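# Move bottle M9 from fridge bin to bench, close door

## Task

Find out which of the two bottles in the refrigerator's bin carries the letters M9. If one does, lift it out and set it upright on the bench, keep the other bottle upright inside the refrigerator, and close the refrigerator door. If neither bottle is marked M9, take neither out, close the door, and press the CALL key on the operator panel until it latches down; a wrong call cannot be undone.

## Robot and tools

Robot: two UR-style six-joint arms, left_arm and right_arm, each ending in a Robotiq 2F-140 two-finger gripper with a wrist camera. Each arm sits on its own carriage on a single floor track along y at x = 0: left_rail carries left_arm and is always the one further toward +y; right_rail carries right_arm. These names do not match the left or right of any image.

Scene frame: fixed to the table, table top at z = 0, +z up, +x the direction the arms face, +y toward their left, y = 0 at the track's middle. The table starts at x = 0.17 m. An arm base is at x = 0, y = its carriage position_m, z = 0.04 m. The gripper's fingers point along its own +z and close along its own y. end_effector_position is the point midway between the pads when shut; fingertips extend about 33 mm past it at small openings, about 9 mm when fully open. Reported positions can be a few cm off, more at long reach.

execute_actions(actions, cameras): actions is a list holding one action (or empty, which just returns state plus all camera images). An action may contain rows, steps, until, and device commands for left_rail/right_rail.
- rows: up to 15 rows, each applied for one control step of 1/30 s. Each row is one flat list of 18 numbers, all in [-1, 1], covering both arms: left_arm's six joint values (shoulder pan, shoulder lift, elbow, wrist 1, wrist 2, wrist 3), then its gripper position, force_limit, speed; then the same nine for right_arm. Joint values are offsets, not poses: scaled so 1.0 = 2.222 rad, measured from the Joint targets as they stood when the action began (not from the previous row). Sending the same offset in a later call moves the joint further. Stated joint ranges: elbow -3.142 to 3.142 rad, all others -6.283 to 6.283; asking more than 0.010 rad beyond a limit refuses the call. Gripper position is absolute: +1 open (140 mm), about -0.8 pads touch, -1 closes until blocked. force_limit -1 to +1 (about 14 N to 58 N at slowest close); speed -1 to +1 (about 30 to 250 mm/s). Both start at +1. To leave a gripper unchanged, repeat its last three numbers; 0 is a real command.
- steps: 1 to 450 control steps, default 15, at least one per row. After the rows end, arms keep heading to the last row's targets and grippers keep its command.
- until: ends the action early when conditions on rail fields hold, e.g. {"right_rail": {"position_status": ["!=", "moving"]}}, or {"all": {"status": "ended"}}. Numbers need a comparison (=, !=, <, <=, >, >=). It does not halt arms.
- left_rail/right_rail: position_m (left -0.8 to 1.5 m, right -1.5 to 0.8 m) is an absolute target along y; speed_m_s 0.01 to 1; acceleration_factor 0.1 to 1; or {"stop": true}. Any bad value refuses the whole call. Drive by sending position_m, then wait with until on position_status. Keep carriages at least 0.78 m apart. An arm rides along with its carriage; let it arrive before aiming the gripper at scene points.
- cameras: names from cam_high, cam_bench_left, cam_bench_mid, cam_bench_right, cam_left_wrist, cam_right_wrist, or ["all"].

zoom_image(camera, region): enlarges [x0, y0, x1, y1] pixels (origin top-left, at most 504 x 504) of that camera's latest image; use it to read bottle letters.
zero_wrist_force(arm): subtracts the current wrist force/torque reading from later ones; no motion.
read_manual(section): licence texts only.
finished_scene(scene): ends the scene irreversibly; the goal must hold without the robot.

Results: end_effector_position (m), end_effector_quat_wxyz, velocities; Joint positions and Joint velocities per arm in order rail (m), then six joints (rad); Joint targets in the same order (the base for your offsets); Joint torques (drive totals, noisy); Wrist force/torque in the gripper's axes plus a peak line; Wrist depth as 7x7 grids per wrist camera in mm; Tool commands; object_status: 0 moving, 1 blocked while opening, 2 blocked while closing (grip), 3 reached command or pads met (maybe empty). position_measured is in counts: 3 open, ~139 = 60 mm, ~200 = 20 mm, 230 pads touching. Rails report position_m, position_status (moving, done, contact_stop, time_out, stopped, stopped_with_arm, stopped_for_other_arm, stopped_for_other_carriage) and position_answer (taken/not_taken). "joint command not followed" means the clearance check trimmed a command; "joint sent to its limit" means a joint hit its end.

Motion limits: joint targets change at most 3.14 rad/s, commands lag about 0.2 s, and big moves can be cut short; check Joint targets and send the remainder.

Cautions: the fingers fold. Grip with the outer quarter of the pads; palm-side grips on narrow bottles slip, and tip-first contact with a surface folds fingers quietly. Confirm object_status 2 after closing. Contact torque past limits (136 N m big joints, 25.4 N m wrist joints) or roughly 150 N force stops the arm for 10 s; avoid hard pushes on the door, fridge or table. Never let the arms or grippers touch or squeeze each other. Nothing may fall or be placed off the table, including on the track or the metal strip. Set the bottle down upright and at rest before releasing, lower it gently, avoid slamming the door, and do not press CALL unless neither bottle reads M9. Holding loads or stretched poses heats motors; an overheated arm brakes for 30-60 s.

Each tool is called after "Call:" as name(argument=value, ...), one argument or row to a line, values as JSON.

## Session

Call:
execute_actions(
  actions=[],
)

Scene clock: 0.00 s.
left_arm: end_effector_position=(+0.3456, +1.3302, +0.5800) position_measured=3 object_status=3 end_effector_quat_wxyz=(+0.000, +0.000, +1.000, +0.000) | right_arm: end_effector_position=(+0.3456, -1.3116, +0.5800) position_measured=3 object_status=3 end_effector_quat_wxyz=(+0.000, +0.000, +1.000, +0.000)
Joint positions: left_arm=[1.303 -0.316 -1.725 0.971 -0.816 -1.571 -0.316] | right_arm=[-1.339 -0.316 -1.725 0.971 -0.816 -1.571 -0.316]
Joint velocities: within noise
Joint torques (N m): no reading
Wrist force (N): no reading
Wrist torque (N m): no reading
Wrist force, peak (N): no reading
Wrist depth (mm): cam_left_wrist=[646 644 648 642 639 635 1304 / 668 668 668 664 644 662 1288 / 689 682 676 702 702 704 1386 / - - 805 730 732 723 130 / - 144 794 745 779 774 115 / - 823 842 833 869 826 100 / - 1825 1781 1781 1766 1781 -] | cam_right_wrist=[620 618 622 623 625 631 638 / 655 649 655 665 669 678 676 / 715 695 699 697 702 715 720 / 1445 147 755 758 760 144 115 / 103 782 799 814 805 830 110 / 1746 1653 823 876 1897 1746 - / - 1881 1966 1897 1914 1948 -]
Joint targets: left_arm=[1.303 -0.316 -1.725 0.971 -0.816 -1.571 -0.316] | right_arm=[-1.339 -0.316 -1.725 0.971 -0.816 -1.571 -0.316]
Tool commands: left_gripper/position=+1.0 left_gripper/force_limit=+1.0 left_gripper/speed=+1.0 right_gripper/position=+1.0 right_gripper/force_limit=+1.0 right_gripper/speed=+1.0
left_rail: position_m=1.303 position_status=done
right_rail: position_m=-1.339 position_status=done

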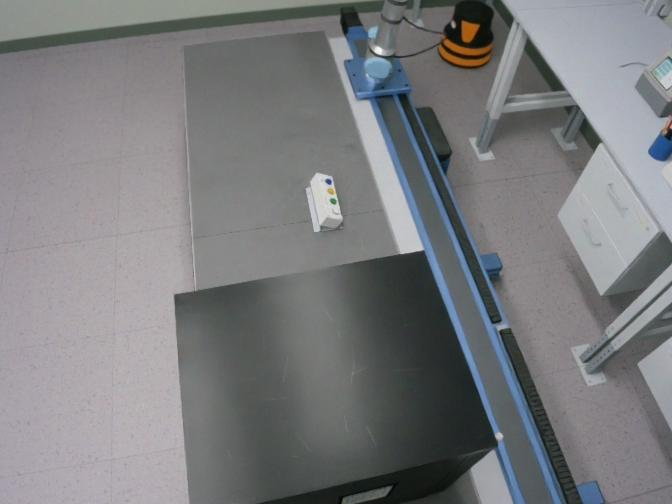

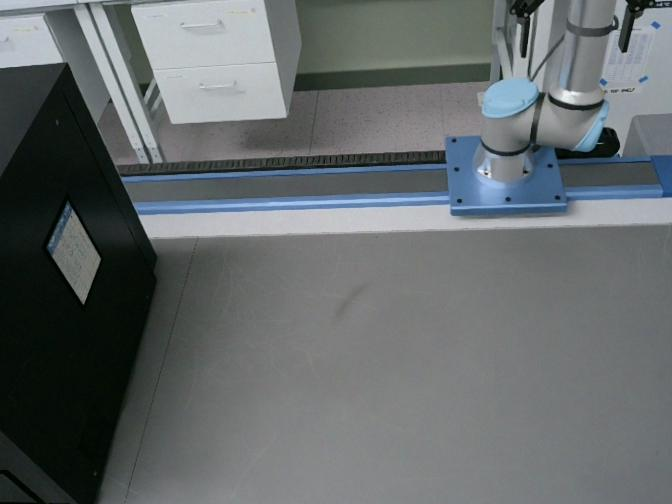

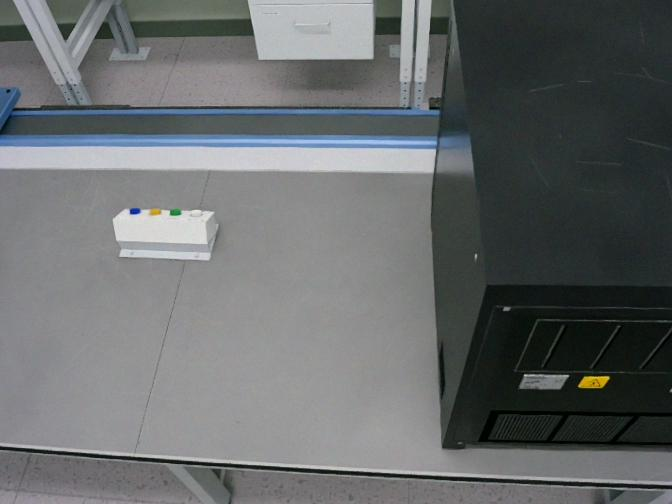

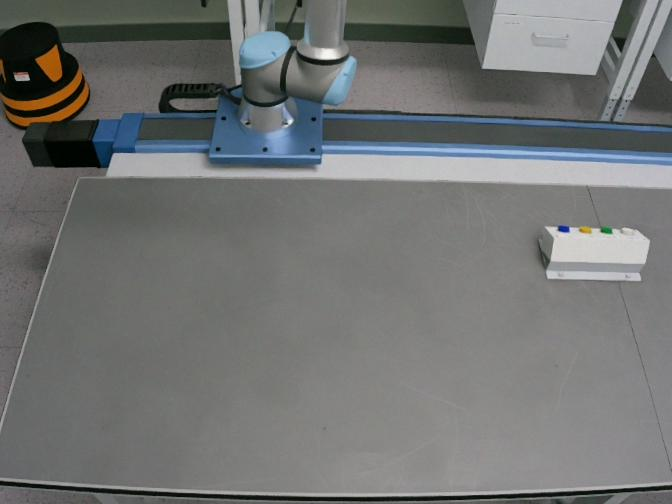

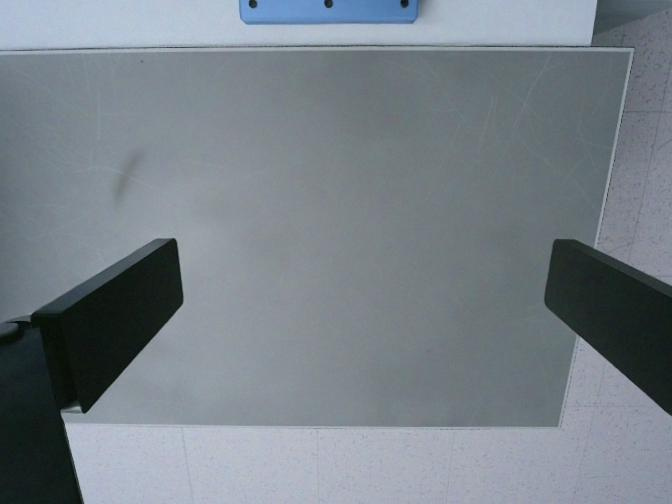

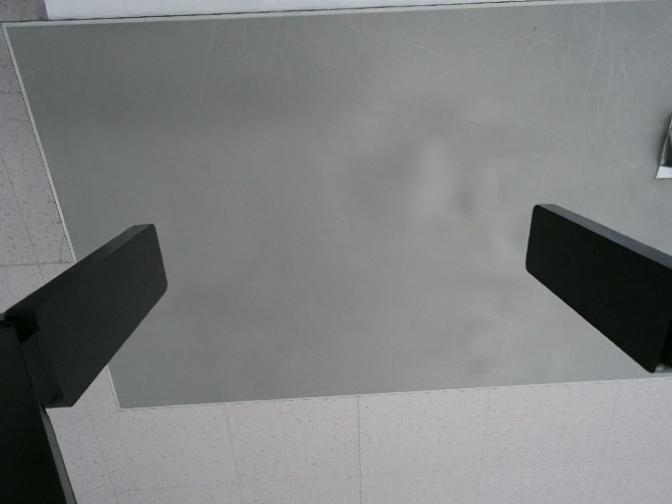

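Call:
zoom_image(
  camera="cam_high",
  region=[170, 160, 672, 504],
)

Call:
zoom_image(
  camera="cam_bench_left",
  region=[0, 0, 300, 504],
)

Call:
zoom_image(
  camera="cam_bench_mid",
  region=[380, 0, 672, 504],
)

Call:
zoom_image(
  camera="cam_bench_right",
  region=[500, 190, 672, 310],
)

Scaled by 1.004 from the camera's 672x504 image, which has a finer 960x720 frame.

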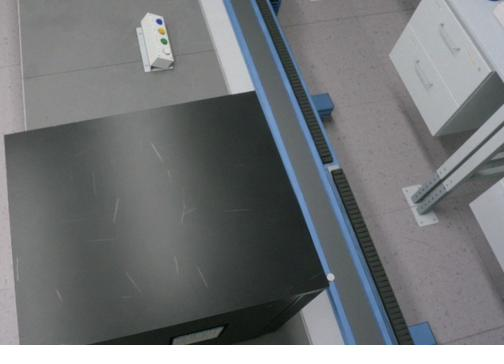

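Scaled by 1.000.

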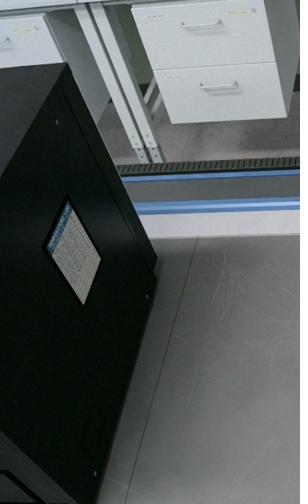

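Scaled by 1.000.

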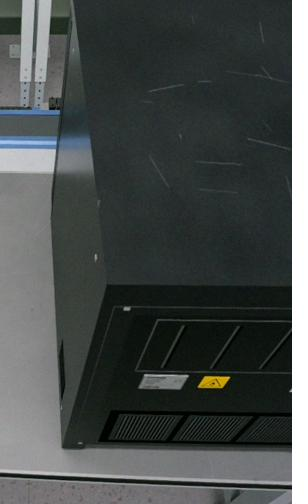

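Scaled by 2.930 from the camera's 672x504 image, which has a finer 960x720 frame.

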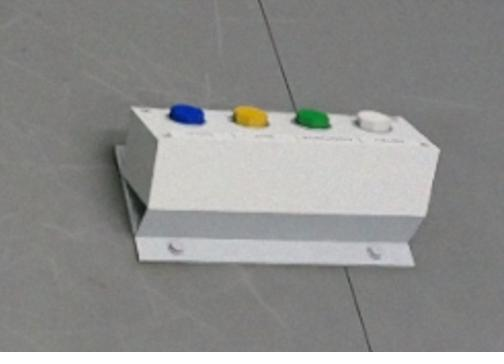

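Call:
execute_actions(
  actions=[
    {"rows":[[0,0,0,0,0,0,1,1,1,0.54,0.0153,0.5315,0.16,-0.482,0.142,1,1,1]],"steps":60},
  ],
)

Call:
execute_actions(
  actions=[
    {"rows":[[0,0,0,0,0,0,1,1,1,0.534,0,0,0,0,0,1,1,1]],"steps":45},
  ],
)

Call:
execute_actions(
  actions=[
    {"right_rail":{"position_m":-0.3,"speed_m_s":0.4,"acceleration_factor":0.3},"steps":200,"until":{"right_rail":{"position_status":["!=","moving"]}}},
  ],
  cameras=["cam_right_wrist","cam_high"],
)

Scene clock: 24.73 s.
left_arm: end_effector_position=(+0.3456, +1.3302, +0.5800) position_measured=3 object_status=3 end_effector_quat_wxyz=(+0.000, +0.000, +1.000, +0.000) | right_arm: end_effector_position=(+0.2040, -1.3105, +0.3505) position_measured=3 object_status=3 end_effector_quat_wxyz=(+0.395, +0.586, -0.395, +0.586)
Joint positions: left_arm=[1.303 -0.316 -1.725 0.971 -0.816 -1.571 -0.316] | right_arm=[-1.339 0.884 -1.691 2.151 -0.461 -2.642 0]
Joint torques (N m): left_arm=[-0.66 -12.53 -18.87 -3.06 -0.14 0.14] | right_arm=[10.27 -7.09 -10.29 2.83 -1.55 1.92]
Wrist force (N): left_arm=[0.1 0.1 -0.1] | right_arm=[-1.2 0.7 -1.1]
Wrist torque (N m): left_arm=[0.01 -0.02 0.00] | right_arm=[0.10 0.16 -0.12]
Wrist force, peak (N): left_arm=[0.2 0.1 0.7] | right_arm=[-0.6 -4.9 -12.5]
Wrist depth (mm): cam_left_wrist=[648 633 637 637 650 637 771 / 674 668 664 660 676 656 662 / 695 656 - 693 740 700 - / - 730 730 742 737 750 1395 / - 123 771 791 777 - - / - 842 833 820 836 820 100 / - 1752 1752 1766 1711 1810 1752] | cam_right_wrist=[- - - - - - - / 2508 2204 3073 - - - 1381 / - 2182 2182 - - - - / - 136 3306 2020 - 136 115 / 103 695 771 747 1881 - 110 / - 590 582 576 565 579 - / 495 473 468 464 456 470 -]
Joint targets: left_arm=[1.303 -0.316 -1.725 0.971 -0.816 -1.571 -0.316] | right_arm=[-1.339 0.884 -1.691 2.151 -0.461 -2.642 0.000]
left_rail: position_m=1.303 position_status=done
right_rail: position_m=-1.339 position_status=done

Scene clock: 26.43 s.
left_arm: end_effector_position=(+0.3456, +1.3302, +0.5800) position_measured=3 object_status=3 end_effector_quat_wxyz=(+0.000, +0.000, +1.000, +0.000) | right_arm: end_effector_position=(+0.0502, -1.1391, +0.3505) position_measured=3 object_status=3 end_effector_quat_wxyz=(+0.000, +0.707, +0.000, +0.707)
Joint positions: left_arm=[1.303 -0.316 -1.725 0.971 -0.816 -1.571 -0.316] | right_arm=[-1.339 2.07 -1.691 2.151 -0.461 -2.642 0]
Joint torques (N m): left_arm=[0.06 -12.58 -18.44 -3.11 -0.11 0.21] | right_arm=[10.43 -20.33 -12.03 2.28 1.7 1.82]
Wrist force (N): left_arm=[0.2 0.2 0.2] | right_arm=[-1.2 0.5 -0.9]
Wrist torque (N m): left_arm=[0.03 -0.04 0.00] | right_arm=[0.05 0.16 -0.12]
Wrist force, peak (N): left_arm=[0.6 0.1 -0.2] | right_arm=[-1.2 1.9 -6.1]
Wrist depth (mm): cam_left_wrist=[644 642 646 644 637 640 637 / 672 670 668 666 660 658 1304 / 711 693 672 702 697 689 1288 / 728 742 753 711 788 740 1460 / - 143 779 782 777 796 115 / - 826 856 830 823 833 104 / - 1795 1725 1840 1711 1647 1752] | cam_right_wrist=[- - 3698 4196 - 3967 2273 / 3897 3967 - 5595 3637 - - / - 4643 - - 5742 3073 - / 3520 147 1080 970 3073 143 110 / 103 688 779 763 697 691 110 / 573 588 587 573 562 560 - / 496 463 467 456 453 449 -]
Joint targets: left_arm=[1.303 -0.316 -1.725 0.971 -0.816 -1.571 -0.316] | right_arm=[-1.339 2.070 -1.691 2.151 -0.461 -2.642 0.000]
left_rail: position_m=1.303 position_status=done
right_rail: position_m=-1.339 position_status=done

Scene clock: 30.00 s.
left_arm: end_effector_position=(+0.3456, +1.3302, +0.5800) position_measured=3 object_status=3 end_effector_quat_wxyz=(+0.000, +0.000, +1.000, +0.000) | right_arm: end_effector_position=(+0.0502, -0.1003, +0.3505) position_measured=3 object_status=3 end_effector_quat_wxyz=(+0.000, +0.707, +0.000, +0.707)
Joint positions: left_arm=[1.303 -0.316 -1.725 0.971 -0.816 -1.571 -0.316] | right_arm=[-0.3 2.07 -1.691 2.151 -0.461 -2.642 0]
Joint torques (N m): left_arm=[-0.41 -12.55 -18.35 -3.08 -0.14 0.11] | right_arm=[-9.51 -12.11 -27.06 0.88 -0.77 1.64]
Wrist force (N): left_arm=[0.3 0.1 0.0] | right_arm=[-1.5 0.7 -1.2]
Wrist torque (N m): left_arm=[0.02 -0.07 0.00] | right_arm=[0.10 0.24 -0.12]
Wrist force, peak (N): left_arm=[0.7 0.2 -0.2] | right_arm=[-1.7 1.7 -1.3]
Wrist depth (mm): cam_left_wrist=[646 642 646 587 635 640 760 / 674 674 674 666 674 652 687 / - - 693 - 702 687 1404 / 728 735 740 737 740 745 1422 / - 144 785 791 713 777 115 / - 820 866 814 852 826 104 / - 1711 1781 1795 1856 1738 -] | cam_right_wrist=[562 318 493 3637 - - 4041 / - 337 450 - - - 4117 / 489 375 507 - - 4643 3117 / - 136 485 3031 2949 143 115 / 103 133 407 745 740 688 110 / - 486 528 577 565 558 - / 481 462 466 462 458 452 -]
Joint targets: left_arm=[1.303 -0.316 -1.725 0.971 -0.816 -1.571 -0.316] | right_arm=[-0.300 2.070 -1.691 2.151 -0.461 -2.642 0.000]
Tool commands: left_gripper/position=+1.0 left_gripper/force_limit=+1.0 left_gripper/speed=+1.0 right_gripper/position=+1.0 right_gripper/force_limit=+1.0 right_gripper/speed=+1.0
left_rail: position_m=1.303 position_status=done
right_rail: position_m=-0.300 speed_m_s=0.40 position_status=done
Images, in order (width x height): cam_high 672x504, cam_right_wrist 672x504.

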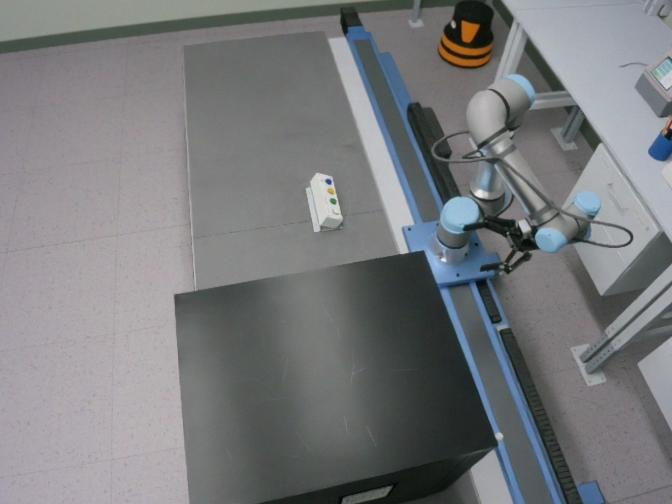

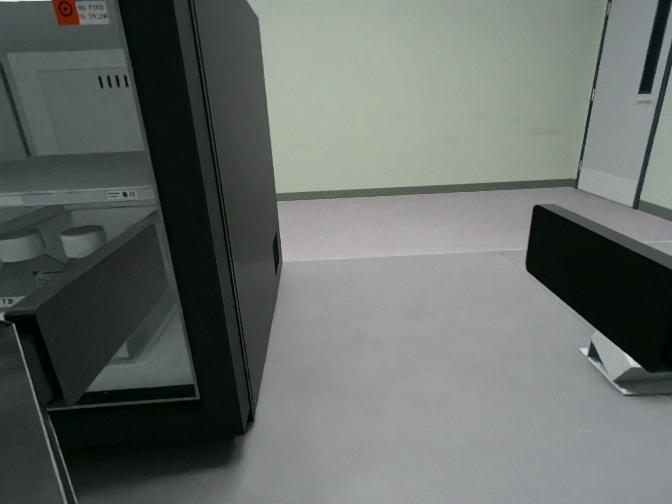

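Call:
execute_actions(
  actions=[
    {"right_rail":{"position_m":0.05},"steps":200,"until":{"right_rail":{"position_status":["!=","moving"]}}},
  ],
  cameras=["cam_right_wrist"],
)

Call:
zoom_image(
  camera="cam_right_wrist",
  region=[100, 0, 600, 504],
)

Scene clock: 32.70 s.
left_arm: end_effector_position=(+0.3456, +1.3302, +0.5800) position_measured=3 object_status=3 end_effector_quat_wxyz=(+0.000, +0.000, +1.000, +0.000) | right_arm: end_effector_position=(+0.0502, +0.2497, +0.3505) position_measured=3 object_status=3 end_effector_quat_wxyz=(+0.000, +0.707, +0.000, +0.707)
Joint positions: left_arm=[1.303 -0.316 -1.725 0.971 -0.816 -1.571 -0.316] | right_arm=[0.05 2.07 -1.691 2.151 -0.461 -2.642 0]
Joint torques (N m): left_arm=[-0.94 -12.31 -18.15 -3.1 -0.22 0.16] | right_arm=[-6.83 -18.34 -25.17 -0.23 -0.67 1.49]
Wrist force (N): left_arm=[0.1 0.0 -0.2] | right_arm=[-1.4 0.8 -1.1]
Wrist torque (N m): left_arm=[0.00 -0.01 0.01] | right_arm=[0.11 0.22 -0.12]
Wrist force, peak (N): left_arm=[0.6 0.1 -0.2] | right_arm=[-1.5 1.9 -1.2]
Wrist depth (mm): cam_left_wrist=[642 637 656 640 637 642 771 / 656 674 - 666 668 668 680 / 709 720 711 700 725 693 1386 / 745 - 750 737 766 713 1460 / - 132 779 779 779 - 115 / - 849 788 808 817 833 104 / - 1766 1795 1795 1795 1904 1738] | cam_right_wrist=[308 401 611 532 - 347 336 / 322 385 - - - 351 3520 / 333 365 511 488 476 374 3967 / 3464 146 644 - - 143 115 / 103 145 593 - 550 457 110 / 571 428 491 471 485 510 - / 495 451 466 464 457 472 -]
Joint targets: left_arm=[1.303 -0.316 -1.725 0.971 -0.816 -1.571 -0.316] | right_arm=[0.050 2.070 -1.691 2.151 -0.461 -2.642 0.000]
Tool commands: left_gripper/position=+1.0 left_gripper/force_limit=+1.0 left_gripper/speed=+1.0 right_gripper/position=+1.0 right_gripper/force_limit=+1.0 right_gripper/speed=+1.0
left_rail: position_m=1.303 position_status=done
right_rail: position_m=0.050 speed_m_s=0.40 position_status=done
Images, in order (width x height): cam_right_wrist 672x504.

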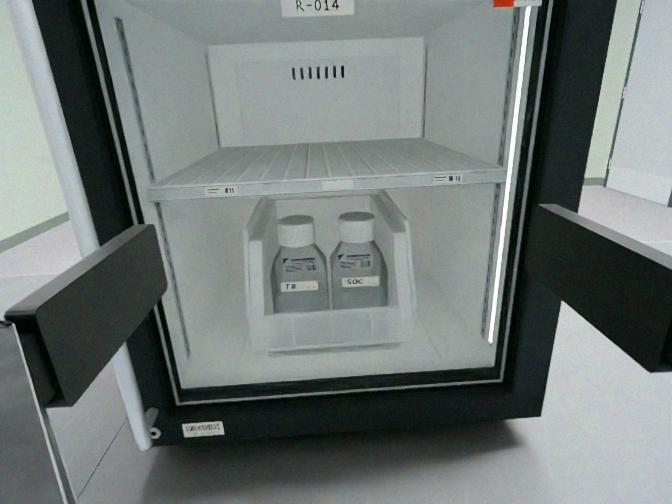

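Scaled by 1.000.

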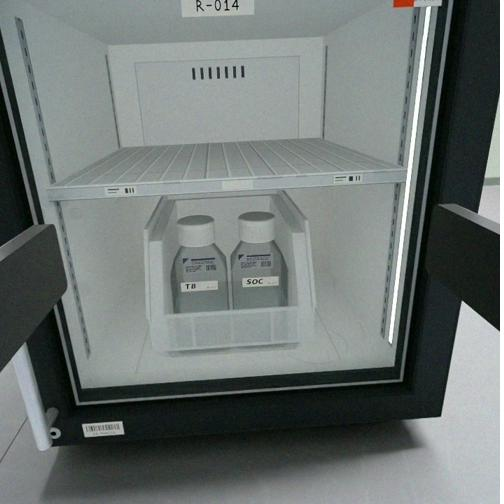

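Call:
zoom_image(
  camera="cam_right_wrist",
  region=[240, 190, 420, 360],
)

Call:
zoom_image(
  camera="cam_right_wrist",
  region=[80, 370, 280, 490],
)

Call:
zoom_image(
  camera="cam_right_wrist",
  region=[440, 330, 600, 450],
)

Scaled by 2.800 from the camera's 672x504 image, which has a finer 960x720 frame.

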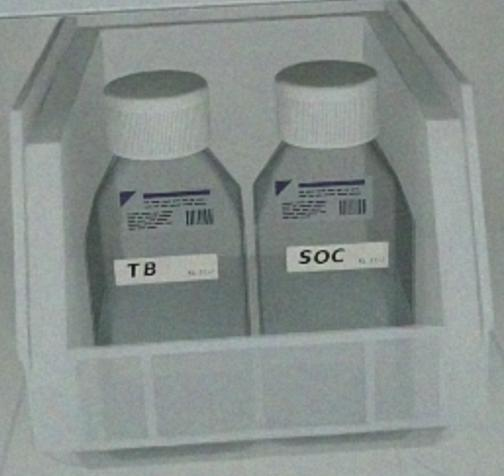

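Scaled by 2.520 from the camera's 672x504 image, which has a finer 960x720 frame.

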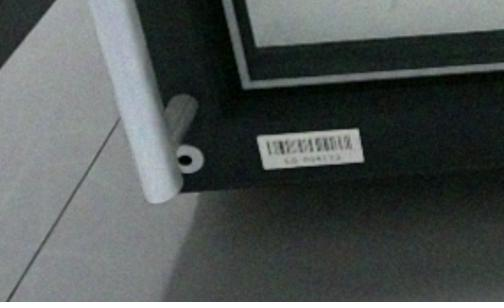

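Scaled by 3.150 from the camera's 672x504 image, which has a finer 960x720 frame.

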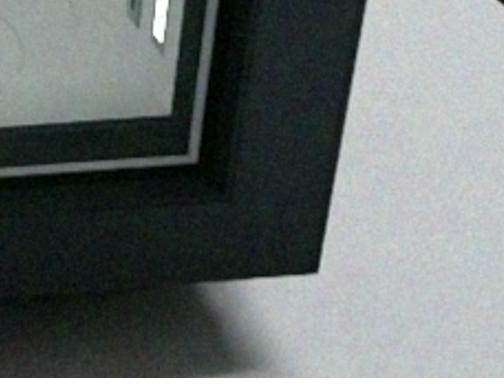

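Call:
execute_actions(
  actions=[],
  cameras=["cam_bench_left","cam_high","cam_bench_mid"],
)

Call:
zoom_image(
  camera="cam_bench_left",
  region=[40, 60, 200, 310],
)

Call:
zoom_image(
  camera="cam_high",
  region=[340, 380, 520, 504],
)

Call:
zoom_image(
  camera="cam_bench_mid",
  region=[400, 90, 500, 240],
)

Scene clock: 36.77 s.
left_arm: end_effector_position=(+0.3456, +1.3302, +0.5800) position_measured=3 object_status=3 end_effector_quat_wxyz=(+0.000, +0.000, +1.000, +0.000) | right_arm: end_effector_position=(+0.0502, +0.2497, +0.3505) position_measured=3 object_status=3 end_effector_quat_wxyz=(+0.000, +0.707, +0.000, +0.707)
Joint positions: left_arm=[1.303 -0.316 -1.725 0.971 -0.816 -1.571 -0.316] | right_arm=[0.05 2.07 -1.691 2.151 -0.461 -2.642 0]
Joint velocities: within noise
Joint torques (N m): left_arm=[-0.44 -11.74 -18.07 -3.2 -0.22 0.17] | right_arm=[3.42 -18.18 -11.04 -0.31 -0.78 1.2]
Wrist force (N): left_arm=[0.2 0.0 0.2] | right_arm=[-1.4 0.7 -1.0]
Wrist torque (N m): left_arm=[-0.01 -0.04 0.00] | right_arm=[0.10 0.22 -0.12]
Wrist force, peak (N): left_arm=[0.7 0.0 0.1] | right_arm=[-1.8 0.7 -1.1]
Wrist depth (mm): cam_left_wrist=[650 640 640 637 637 637 763 / 672 718 642 668 693 689 664 / 700 704 735 697 693 695 1395 / 737 716 737 740 737 760 1470 / - 144 718 - - 826 115 / - 839 - 862 814 814 104 / - 1888 1781 1840 1810 1840 1672] | cam_right_wrist=[308 429 715 547 579 349 327 / 316 418 740 718 713 354 3577 / 313 384 439 490 469 372 4196 / 321 136 - - - 143 115 / 103 145 539 518 561 437 110 / 571 436 480 475 521 511 - / 494 457 455 464 459 453 -]
Joint targets: left_arm=[1.303 -0.316 -1.725 0.971 -0.816 -1.571 -0.316] | right_arm=[0.050 2.070 -1.691 2.151 -0.461 -2.642 0.000]
Tool commands: left_gripper/position=+1.0 left_gripper/force_limit=+1.0 left_gripper/speed=+1.0 right_gripper/position=+1.0 right_gripper/force_limit=+1.0 right_gripper/speed=+1.0
left_rail: position_m=1.303 position_status=done
right_rail: position_m=0.050 speed_m_s=0.40 position_status=done
Images, in order (width x height): cam_high 672x504, cam_bench_left 672x504, cam_bench_mid 672x504.

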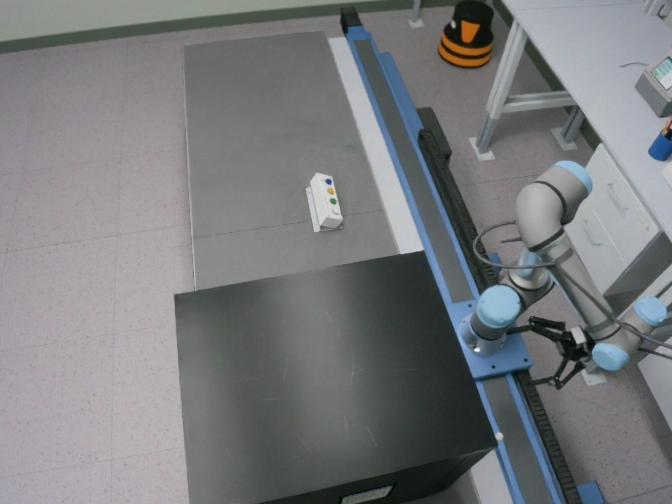

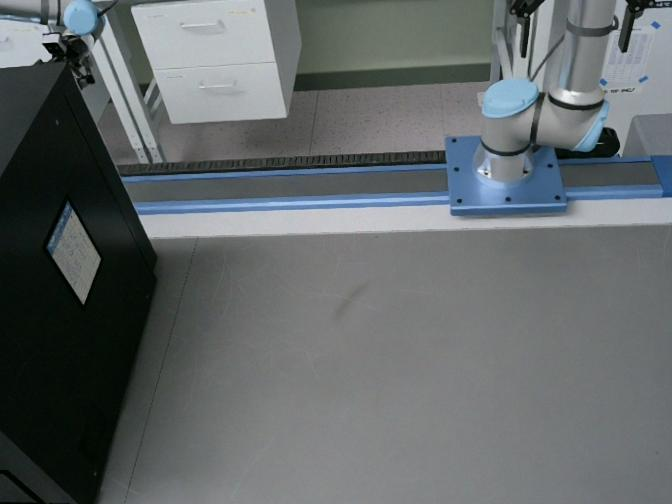

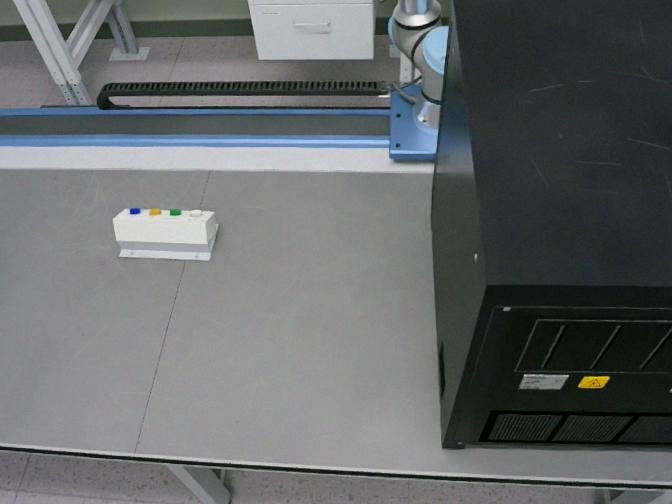

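Scaled by 2.016 from the camera's 672x504 image, which has a finer 960x720 frame.

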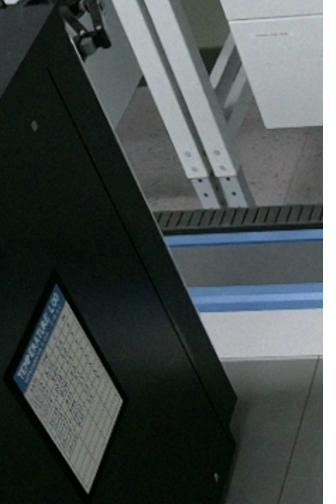

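Scaled by 2.800 from the camera's 672x504 image, which has a finer 960x720 frame.

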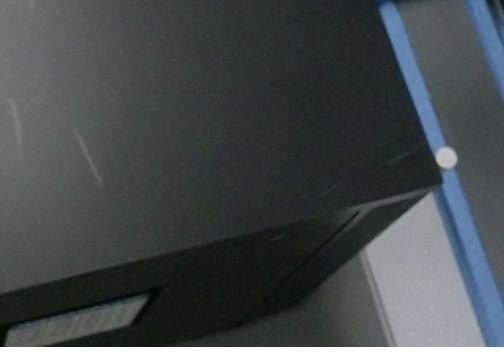

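Scaled by 3.360 from the camera's 672x504 image, which has a finer 960x720 frame.

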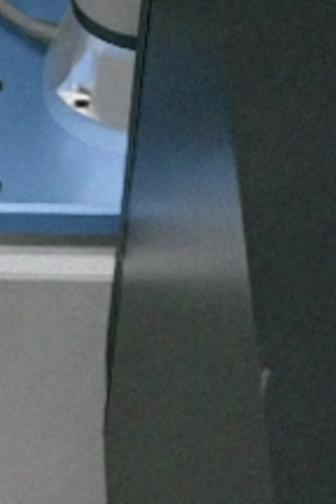

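Call:
execute_actions(
  actions=[
    {"right_rail":{"position_m":0.42},"steps":200,"until":{"right_rail":{"position_status":["!=","moving"]}}},
  ],
  cameras=["cam_right_wrist"],
)

Call:
zoom_image(
  camera="cam_right_wrist",
  region=[340, 0, 600, 480],
)

Scene clock: 40.30 s.
left_arm: end_effector_position=(+0.3456, +1.3302, +0.5800) position_measured=3 object_status=3 end_effector_quat_wxyz=(+0.000, +0.000, +1.000, +0.000) | right_arm: end_effector_position=(+0.0502, +0.6197, +0.3505) position_measured=3 object_status=3 end_effector_quat_wxyz=(+0.000, +0.707, +0.000, +0.707)
Joint positions: left_arm=[1.303 -0.316 -1.725 0.971 -0.816 -1.571 -0.316] | right_arm=[0.42 2.07 -1.691 2.152 -0.461 -2.642 0]
Joint torques (N m): left_arm=[-0.21 -11.56 -18.16 -3.2 -0.23 0.2] | right_arm=[7.64 -18.07 -22.58 -0.13 -0.8 1.09]
Wrist force (N): left_arm=[0.3 -0.1 0.2] | right_arm=[-1.5 0.6 -0.9]
Wrist torque (N m): left_arm=[-0.03 -0.06 0.00] | right_arm=[0.07 0.21 -0.12]
Wrist force, peak (N): left_arm=[0.5 0.0 0.4] | right_arm=[-1.3 1.7 -1.4]
Wrist depth (mm): cam_left_wrist=[650 644 644 644 629 639 1266 / 672 666 662 676 664 654 682 / 702 697 684 682 680 700 1413 / 732 730 - 735 728 730 1431 / - 144 794 785 766 782 115 / - 830 826 836 826 814 104 / - 1766 1752 1711 1738 1825 1781] | cam_right_wrist=[3073 - - - - 314 - / 3257 4546 4453 - - 335 593 / 3464 - - 5595 570 357 496 / - 145 3117 2909 510 144 110 / 103 702 768 747 457 406 110 / 568 591 579 573 543 454 - / 498 477 467 460 457 452 -]
Joint targets: left_arm=[1.303 -0.316 -1.725 0.971 -0.816 -1.571 -0.316] | right_arm=[0.420 2.070 -1.691 2.151 -0.461 -2.642 0.000]
Tool commands: left_gripper/position=+1.0 left_gripper/force_limit=+1.0 left_gripper/speed=+1.0 right_gripper/position=+1.0 right_gripper/force_limit=+1.0 right_gripper/speed=+1.0
left_rail: position_m=1.303 position_status=done
right_rail: position_m=0.420 speed_m_s=0.40 position_status=done
Images, in order (width x height): cam_right_wrist 672x504.

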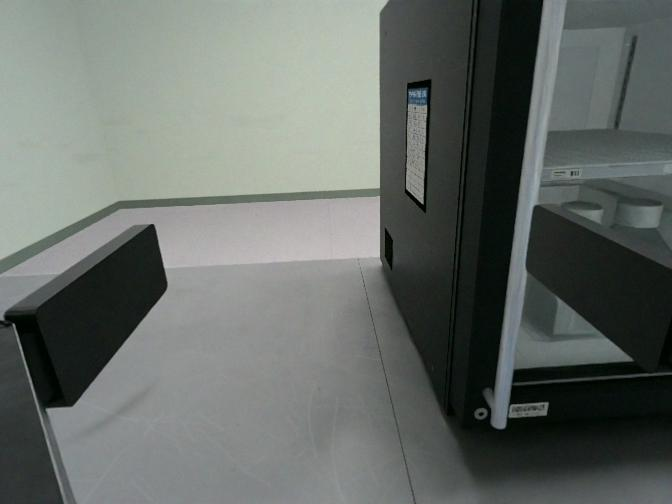

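Scaled by 1.050 from the camera's 672x504 image, which has a finer 960x720 frame.

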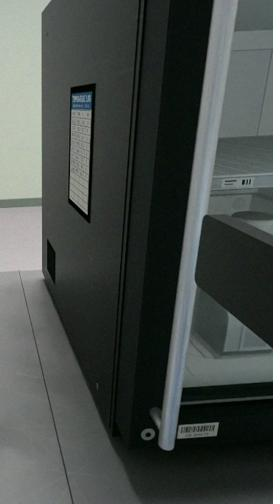

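Call:
execute_actions(
  actions=[
    {"right_rail":{"position_m":-0.75,"speed_m_s":0.6},"steps":300,"until":{"right_rail":{"position_status":["!=","moving"]}}},
  ],
)

Call:
execute_actions(
  actions=[
    {"rows":[[0,0,0,0,0,0,1,1,1,-0.534,0,0,0,0,0,1,1,1]],"steps":45},
  ],
)

Call:
execute_actions(
  actions=[
    {"rows":[[0,0,0,0,0,0,1,1,1,-0.54,-0.0153,-0.5315,-0.16,0.482,-0.142,-0.8,1,0]],"steps":60},
  ],
  cameras=["cam_right_wrist","cam_bench_right","cam_bench_mid"],
)

Call:
zoom_image(
  camera="cam_right_wrist",
  region=[200, 0, 500, 200],
)

Scene clock: 46.30 s.
left_arm: end_effector_position=(+0.3456, +1.3302, +0.5800) position_measured=3 object_status=3 end_effector_quat_wxyz=(+0.000, +0.000, +1.000, +0.000) | right_arm: end_effector_position=(+0.0502, -0.5503, +0.3505) position_measured=3 object_status=3 end_effector_quat_wxyz=(+0.000, +0.707, +0.000, +0.707)
Joint positions: left_arm=[1.303 -0.316 -1.725 0.971 -0.816 -1.571 -0.316] | right_arm=[-0.75 2.07 -1.691 2.151 -0.461 -2.642 0]
Joint torques (N m): left_arm=[-0.4 -11.21 -17.91 -3.22 -0.17 0.24] | right_arm=[2.97 -18.09 -16.27 1.05 -0.62 0.79]
Wrist force (N): left_arm=[0.3 0.1 0.1] | right_arm=[-1.5 0.6 -1.2]
Wrist torque (N m): left_arm=[0.03 -0.06 0.00] | right_arm=[0.08 0.22 -0.13]
Wrist force, peak (N): left_arm=[0.5 -0.6 0.2] | right_arm=[-1.2 2.0 -1.2]
Wrist depth (mm): cam_left_wrist=[648 640 650 642 629 635 842 / 670 670 662 676 678 660 676 / 716 704 695 704 716 709 1395 / - 711 785 732 725 728 697 / - 143 785 777 768 788 115 / - 846 802 859 - 820 104 / - 1576 1781 1781 1781 1795 1766] | cam_right_wrist=[- 4744 4279 - - 5195 - / 760 5322 4279 - - 5898 - / - 4279 5195 - - 5742 3073 / - 147 3464 3073 2989 143 115 / 103 691 725 755 745 691 110 / 565 591 587 550 541 560 - / 503 472 468 460 455 453 -]
Joint targets: left_arm=[1.303 -0.316 -1.725 0.971 -0.816 -1.571 -0.316] | right_arm=[-0.750 2.070 -1.691 2.151 -0.461 -2.642 0.000]
Tool commands: left_gripper/position=+1.0 left_gripper/force_limit=+1.0 left_gripper/speed=+1.0 right_gripper/position=+1.0 right_gripper/force_limit=+1.0 right_gripper/speed=+1.0
left_rail: position_m=1.303 position_status=done
right_rail: position_m=-0.750 speed_m_s=0.60 position_status=done

Scene clock: 48.00 s.
left_arm: end_effector_position=(+0.3456, +1.3302, +0.5800) position_measured=3 object_status=3 end_effector_quat_wxyz=(+0.000, +0.000, +1.000, +0.000) | right_arm: end_effector_position=(+0.2040, -0.7217, +0.3505) position_measured=3 object_status=3 end_effector_quat_wxyz=(+0.395, +0.586, -0.395, +0.586)
Joint positions: left_arm=[1.303 -0.316 -1.725 0.971 -0.816 -1.571 -0.316] | right_arm=[-0.75 0.884 -1.691 2.151 -0.461 -2.642 0]
Joint torques (N m): left_arm=[-0.82 -10.79 -18.13 -3.28 -0.24 0.22] | right_arm=[-11.03 -11.02 -10.47 1.35 -0.72 0.77]
Wrist force (N): left_arm=[-0.1 0.1 0.2] | right_arm=[-1.3 0.9 -1.1]
Wrist torque (N m): left_arm=[0.01 0.02 0.00] | right_arm=[0.14 0.20 -0.12]
Wrist force, peak (N): left_arm=[0.4 0.1 0.5] | right_arm=[-1.0 3.3 -6.0]
Wrist depth (mm): cam_left_wrist=[642 642 629 590 640 642 750 / 656 - 666 672 - 662 1327 / - 704 676 672 695 700 1360 / - 697 - 785 730 711 716 / - 123 785 785 771 785 115 / - 836 - - 880 830 104 / - 1795 1840 1738 1810 1810 1795] | cam_right_wrist=[2989 2480 2661 - - 1948 2452 / - - 2204 - 2250 2567 1931 / - - - - - 1948 2020 / 3073 135 1044 1091 1064 143 114 / 103 693 799 752 745 755 111 / 568 591 577 574 570 - - / 496 475 470 464 457 461 -]
Joint targets: left_arm=[1.303 -0.316 -1.725 0.971 -0.816 -1.571 -0.316] | right_arm=[-0.750 0.884 -1.691 2.151 -0.461 -2.642 0.000]
left_rail: position_m=1.303 position_status=done
right_rail: position_m=-0.750 speed_m_s=0.60 position_status=done

Scene clock: 50.20 s.
left_arm: end_effector_position=(+0.3456, +1.3302, +0.5800) position_measured=3 object_status=3 end_effector_quat_wxyz=(+0.000, +0.000, +1.000, +0.000) | right_arm: end_effector_position=(+0.3456, -0.7227, +0.5800) position_measured=229 object_status=3 end_effector_quat_wxyz=(+0.000, +0.000, +1.000, +0.000)
Joint positions: left_arm=[1.303 -0.316 -1.725 0.971 -0.816 -1.571 -0.316] | right_arm=[-0.75 -0.316 -1.725 0.971 -0.816 -1.571 -0.316]
Joint torques (N m): left_arm=[-0.49 -11.23 -18.04 -3.29 -0.19 0.12] | right_arm=[-11.23 -19.5 -31.77 -4.35 1.73 -1.68]
Wrist force (N): left_arm=[0.1 -0.4 0.1] | right_arm=[-0.1 -0.1 0.0]
Wrist torque (N m): left_arm=[-0.09 -0.01 0.00] | right_arm=[-0.02 0.01 0.08]
Wrist force, peak (N): left_arm=[0.3 -0.1 0.4] | right_arm=[-6.2 8.2 -1.5]
Wrist depth (mm): cam_left_wrist=[648 642 640 639 640 644 662 / 672 684 706 668 654 674 1369 / 713 702 702 693 706 689 1377 / - 730 - 662 740 723 1460 / - 144 782 791 760 - 115 / - 846 839 - 836 836 104 / - 1752 1781 1795 - 1738 1738] | cam_right_wrist=[627 620 620 623 632 634 644 / 651 655 661 661 669 678 671 / 688 695 699 702 758 715 718 / 740 747 742 109 747 766 782 / 791 - 89 - 87 78 830 / - - - - 60 73 - / - 60 - - - - -]
Joint targets: left_arm=[1.303 -0.316 -1.725 0.971 -0.816 -1.571 -0.316] | right_arm=[-0.750 -0.316 -1.725 0.971 -0.816 -1.571 -0.316]
left_rail: position_m=1.303 position_status=done
right_rail: position_m=-0.750 speed_m_s=0.60 position_status=done
Images, in order (width x height): cam_bench_mid 672x504, cam_bench_right 672x504, cam_right_wrist 672x504.

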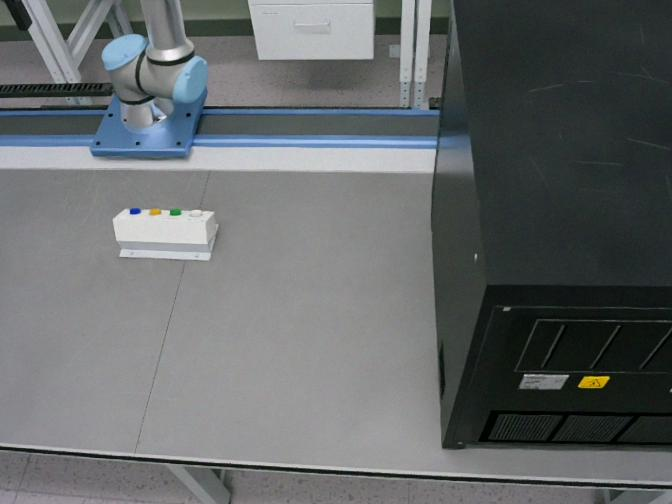

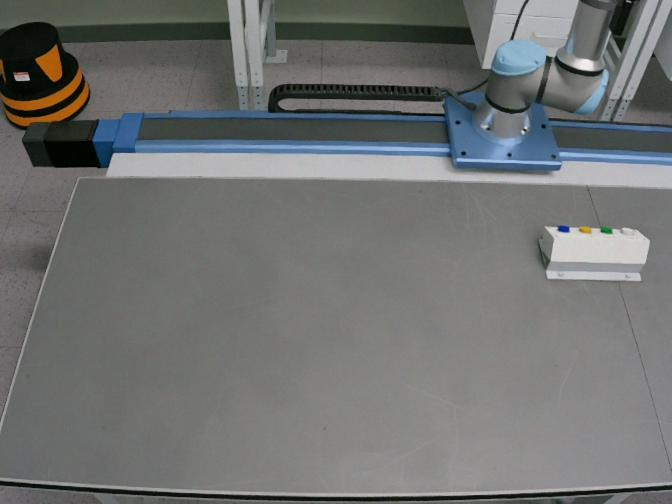

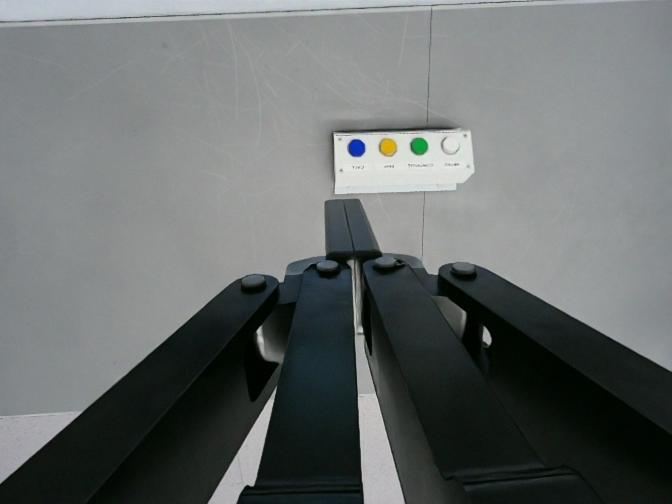

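Scaled by 1.680 from the camera's 672x504 image, which has a finer 960x720 frame.

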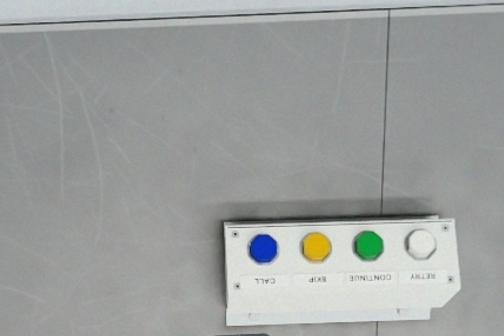

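Call:
execute_actions(
  actions=[
    {"right_rail":{"position_m":-0.715,"speed_m_s":0.2},"steps":100,"until":{"right_rail":{"position_status":["!=","moving"]}}},
  ],
)

Call:
execute_actions(
  actions=[
    {"rows":[[0,0,0,0,0,0,1,1,1,0,-0.0124,0.0384,-0.026,0,0,-0.8,1,0],[0,0,0,0,0,0,1,1,1,0,-0.0248,0.0767,-0.052,0,0,-0.8,1,0],[0,0,0,0,0,0,1,1,1,0,-0.0372,0.1151,-0.078,0,0,-0.8,1,0],[0,0,0,0,0,0,1,1,1,0,-0.0496,0.1535,-0.104,0,0,-0.8,1,0],[0,0,0,0,0,0,1,1,1,0,-0.062,0.1918,-0.13,0,0,-0.8,1,0],[0,0,0,0,0,0,1,1,1,0,-0.0744,0.2302,-0.1559,0,0,-0.8,1,0],[0,0,0,0,0,0,1,1,1,0,-0.0868,0.2685,-0.1819,0,0,-0.8,1,0],[0,0,0,0,0,0,1,1,1,0,-0.0992,0.3069,-0.2079,0,0,-0.8,1,0]],"steps":40},
  ],
  cameras=["cam_right_wrist"],
)

Scene clock: 59.33 s.
left_arm: end_effector_position=(+0.3456, +1.3302, +0.5800) position_measured=3 object_status=3 end_effector_quat_wxyz=(+0.000, +0.000, +1.000, +0.000) | right_arm: end_effector_position=(+0.3456, -0.6878, +0.5800) position_measured=229 object_status=3 end_effector_quat_wxyz=(+0.000, +0.000, +1.000, +0.000)
Joint positions: left_arm=[1.303 -0.316 -1.725 0.971 -0.816 -1.571 -0.316] | right_arm=[-0.715 -0.316 -1.725 0.971 -0.816 -1.571 -0.316]
Joint torques (N m): left_arm=[-0.65 -10.78 -18.04 -3.41 -0.32 0.11] | right_arm=[-2.29 -17.01 -31.07 -3.68 1.57 -1.4]
Wrist force (N): left_arm=[0.1 0.0 0.1] | right_arm=[0.2 -0.1 -0.2]
Wrist torque (N m): left_arm=[-0.01 -0.02 0.00] | right_arm=[-0.01 -0.05 0.08]
Wrist force, peak (N): left_arm=[0.3 0.2 0.7] | right_arm=[0.2 -1.9 -0.1]
Wrist depth (mm): cam_left_wrist=[644 642 644 631 635 633 1288 / 682 666 670 644 676 670 1281 / 702 713 716 693 674 693 1413 / 735 725 732 745 740 728 1480 / - 123 771 777 779 777 - / - 842 833 823 820 823 104 / - 1872 1810 1795 1766 1738 1738] | cam_right_wrist=[615 618 623 629 634 634 638 / 648 655 653 659 661 676 680 / 693 686 699 695 713 718 718 / 735 745 742 109 750 777 766 / 788 - 89 - 87 78 830 / - - - - 60 73 - / - 60 - - - - -]
Joint targets: left_arm=[1.303 -0.316 -1.725 0.971 -0.816 -1.571 -0.316] | right_arm=[-0.715 -0.316 -1.725 0.971 -0.816 -1.571 -0.316]
Tool commands: left_gripper/position=+1.0 left_gripper/force_limit=+1.0 left_gripper/speed=+1.0 right_gripper/position=-0.8 right_gripper/force_limit=+1.0 right_gripper/speed=+0.0
left_rail: position_m=1.303 position_status=done
right_rail: position_m=-0.715 speed_m_s=0.20 position_status=done

Scene clock: 60.87 s.
left_arm: end_effector_position=(+0.3456, +1.3302, +0.5800) position_measured=3 object_status=3 end_effector_quat_wxyz=(+0.000, +0.000, +1.000, +0.000) | right_arm: end_effector_position=(+0.3453, -0.6876, +0.4003) position_measured=229 object_status=3 end_effector_quat_wxyz=(+0.000, +0.000, +1.000, +0.000)
Joint positions: left_arm=[1.303 -0.316 -1.725 0.971 -0.816 -1.571 -0.316] | right_arm=[-0.715 -0.316 -1.946 1.652 -1.278 -1.571 -0.316]
Joint torques (N m): left_arm=[-0.9 -10.17 -17.72 -3.42 -0.3 0.11] | right_arm=[9.31 -15.24 -16.47 -4.35 1.49 -1.41]
Wrist force (N): left_arm=[0.3 0.0 0.2] | right_arm=[0.0 -0.3 -0.1]
Wrist torque (N m): left_arm=[0.00 -0.06 0.00] | right_arm=[-0.06 0.00 0.07]
Wrist force, peak (N): left_arm=[0.3 -0.7 0.0] | right_arm=[-0.7 -0.6 5.2]
Wrist depth (mm): cam_left_wrist=[642 640 640 644 662 635 1273 / 660 668 668 684 664 660 1327 / 711 695 716 723 684 695 1377 / 735 723 732 725 - 720 713 / - 115 791 782 768 779 115 / - 833 823 811 830 839 104 / - 1810 1752 1766 1781 1888 -] | cam_right_wrist=[461 463 467 470 472 480 484 / 486 491 495 495 - 507 515 / 517 521 527 459 463 539 537 / 551 557 551 109 560 580 576 / 598 - 89 - 86 75 618 / - - - - 60 73 - / - 60 - - - - -]
Joint targets: left_arm=[1.303 -0.316 -1.725 0.971 -0.816 -1.571 -0.316] | right_arm=[-0.715 -0.316 -1.946 1.652 -1.278 -1.571 -0.316]
left_rail: position_m=1.303 position_status=done
right_rail: position_m=-0.715 speed_m_s=0.20 position_status=done
Images, in order (width x height): cam_right_wrist 672x504.

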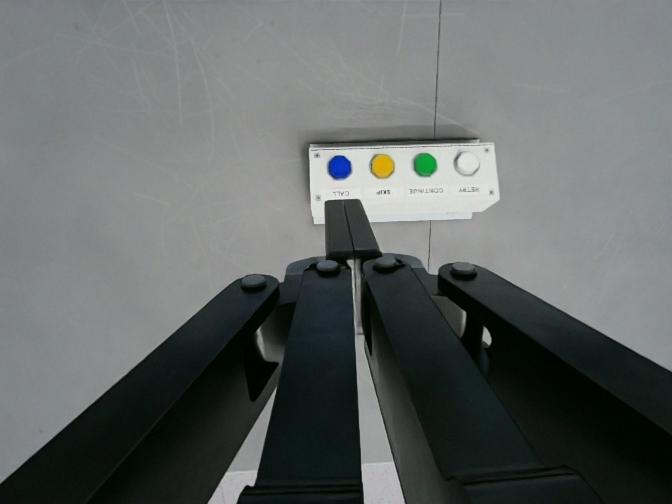

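Call:
zoom_image(
  camera="cam_right_wrist",
  region=[290, 120, 520, 240],
)

Call:
zoom_image(
  camera="cam_bench_mid",
  region=[90, 180, 250, 280],
)

Call:
zoom_image(
  camera="cam_bench_right",
  region=[510, 200, 672, 300],
)

Scaled by 2.191 from the camera's 672x504 image, which has a finer 960x720 frame.

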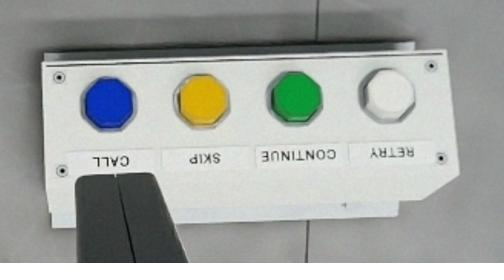

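This scene's latest camera images include none from cam_bench_mid. They are from: cam_right_wrist. cam_bench_mid's image comes with the result of a call that names it in "cameras".

This scene's latest camera images include none from cam_bench_right. They are from: cam_right_wrist. cam_bench_right's image comes with the result of a call that names it in "cameras".


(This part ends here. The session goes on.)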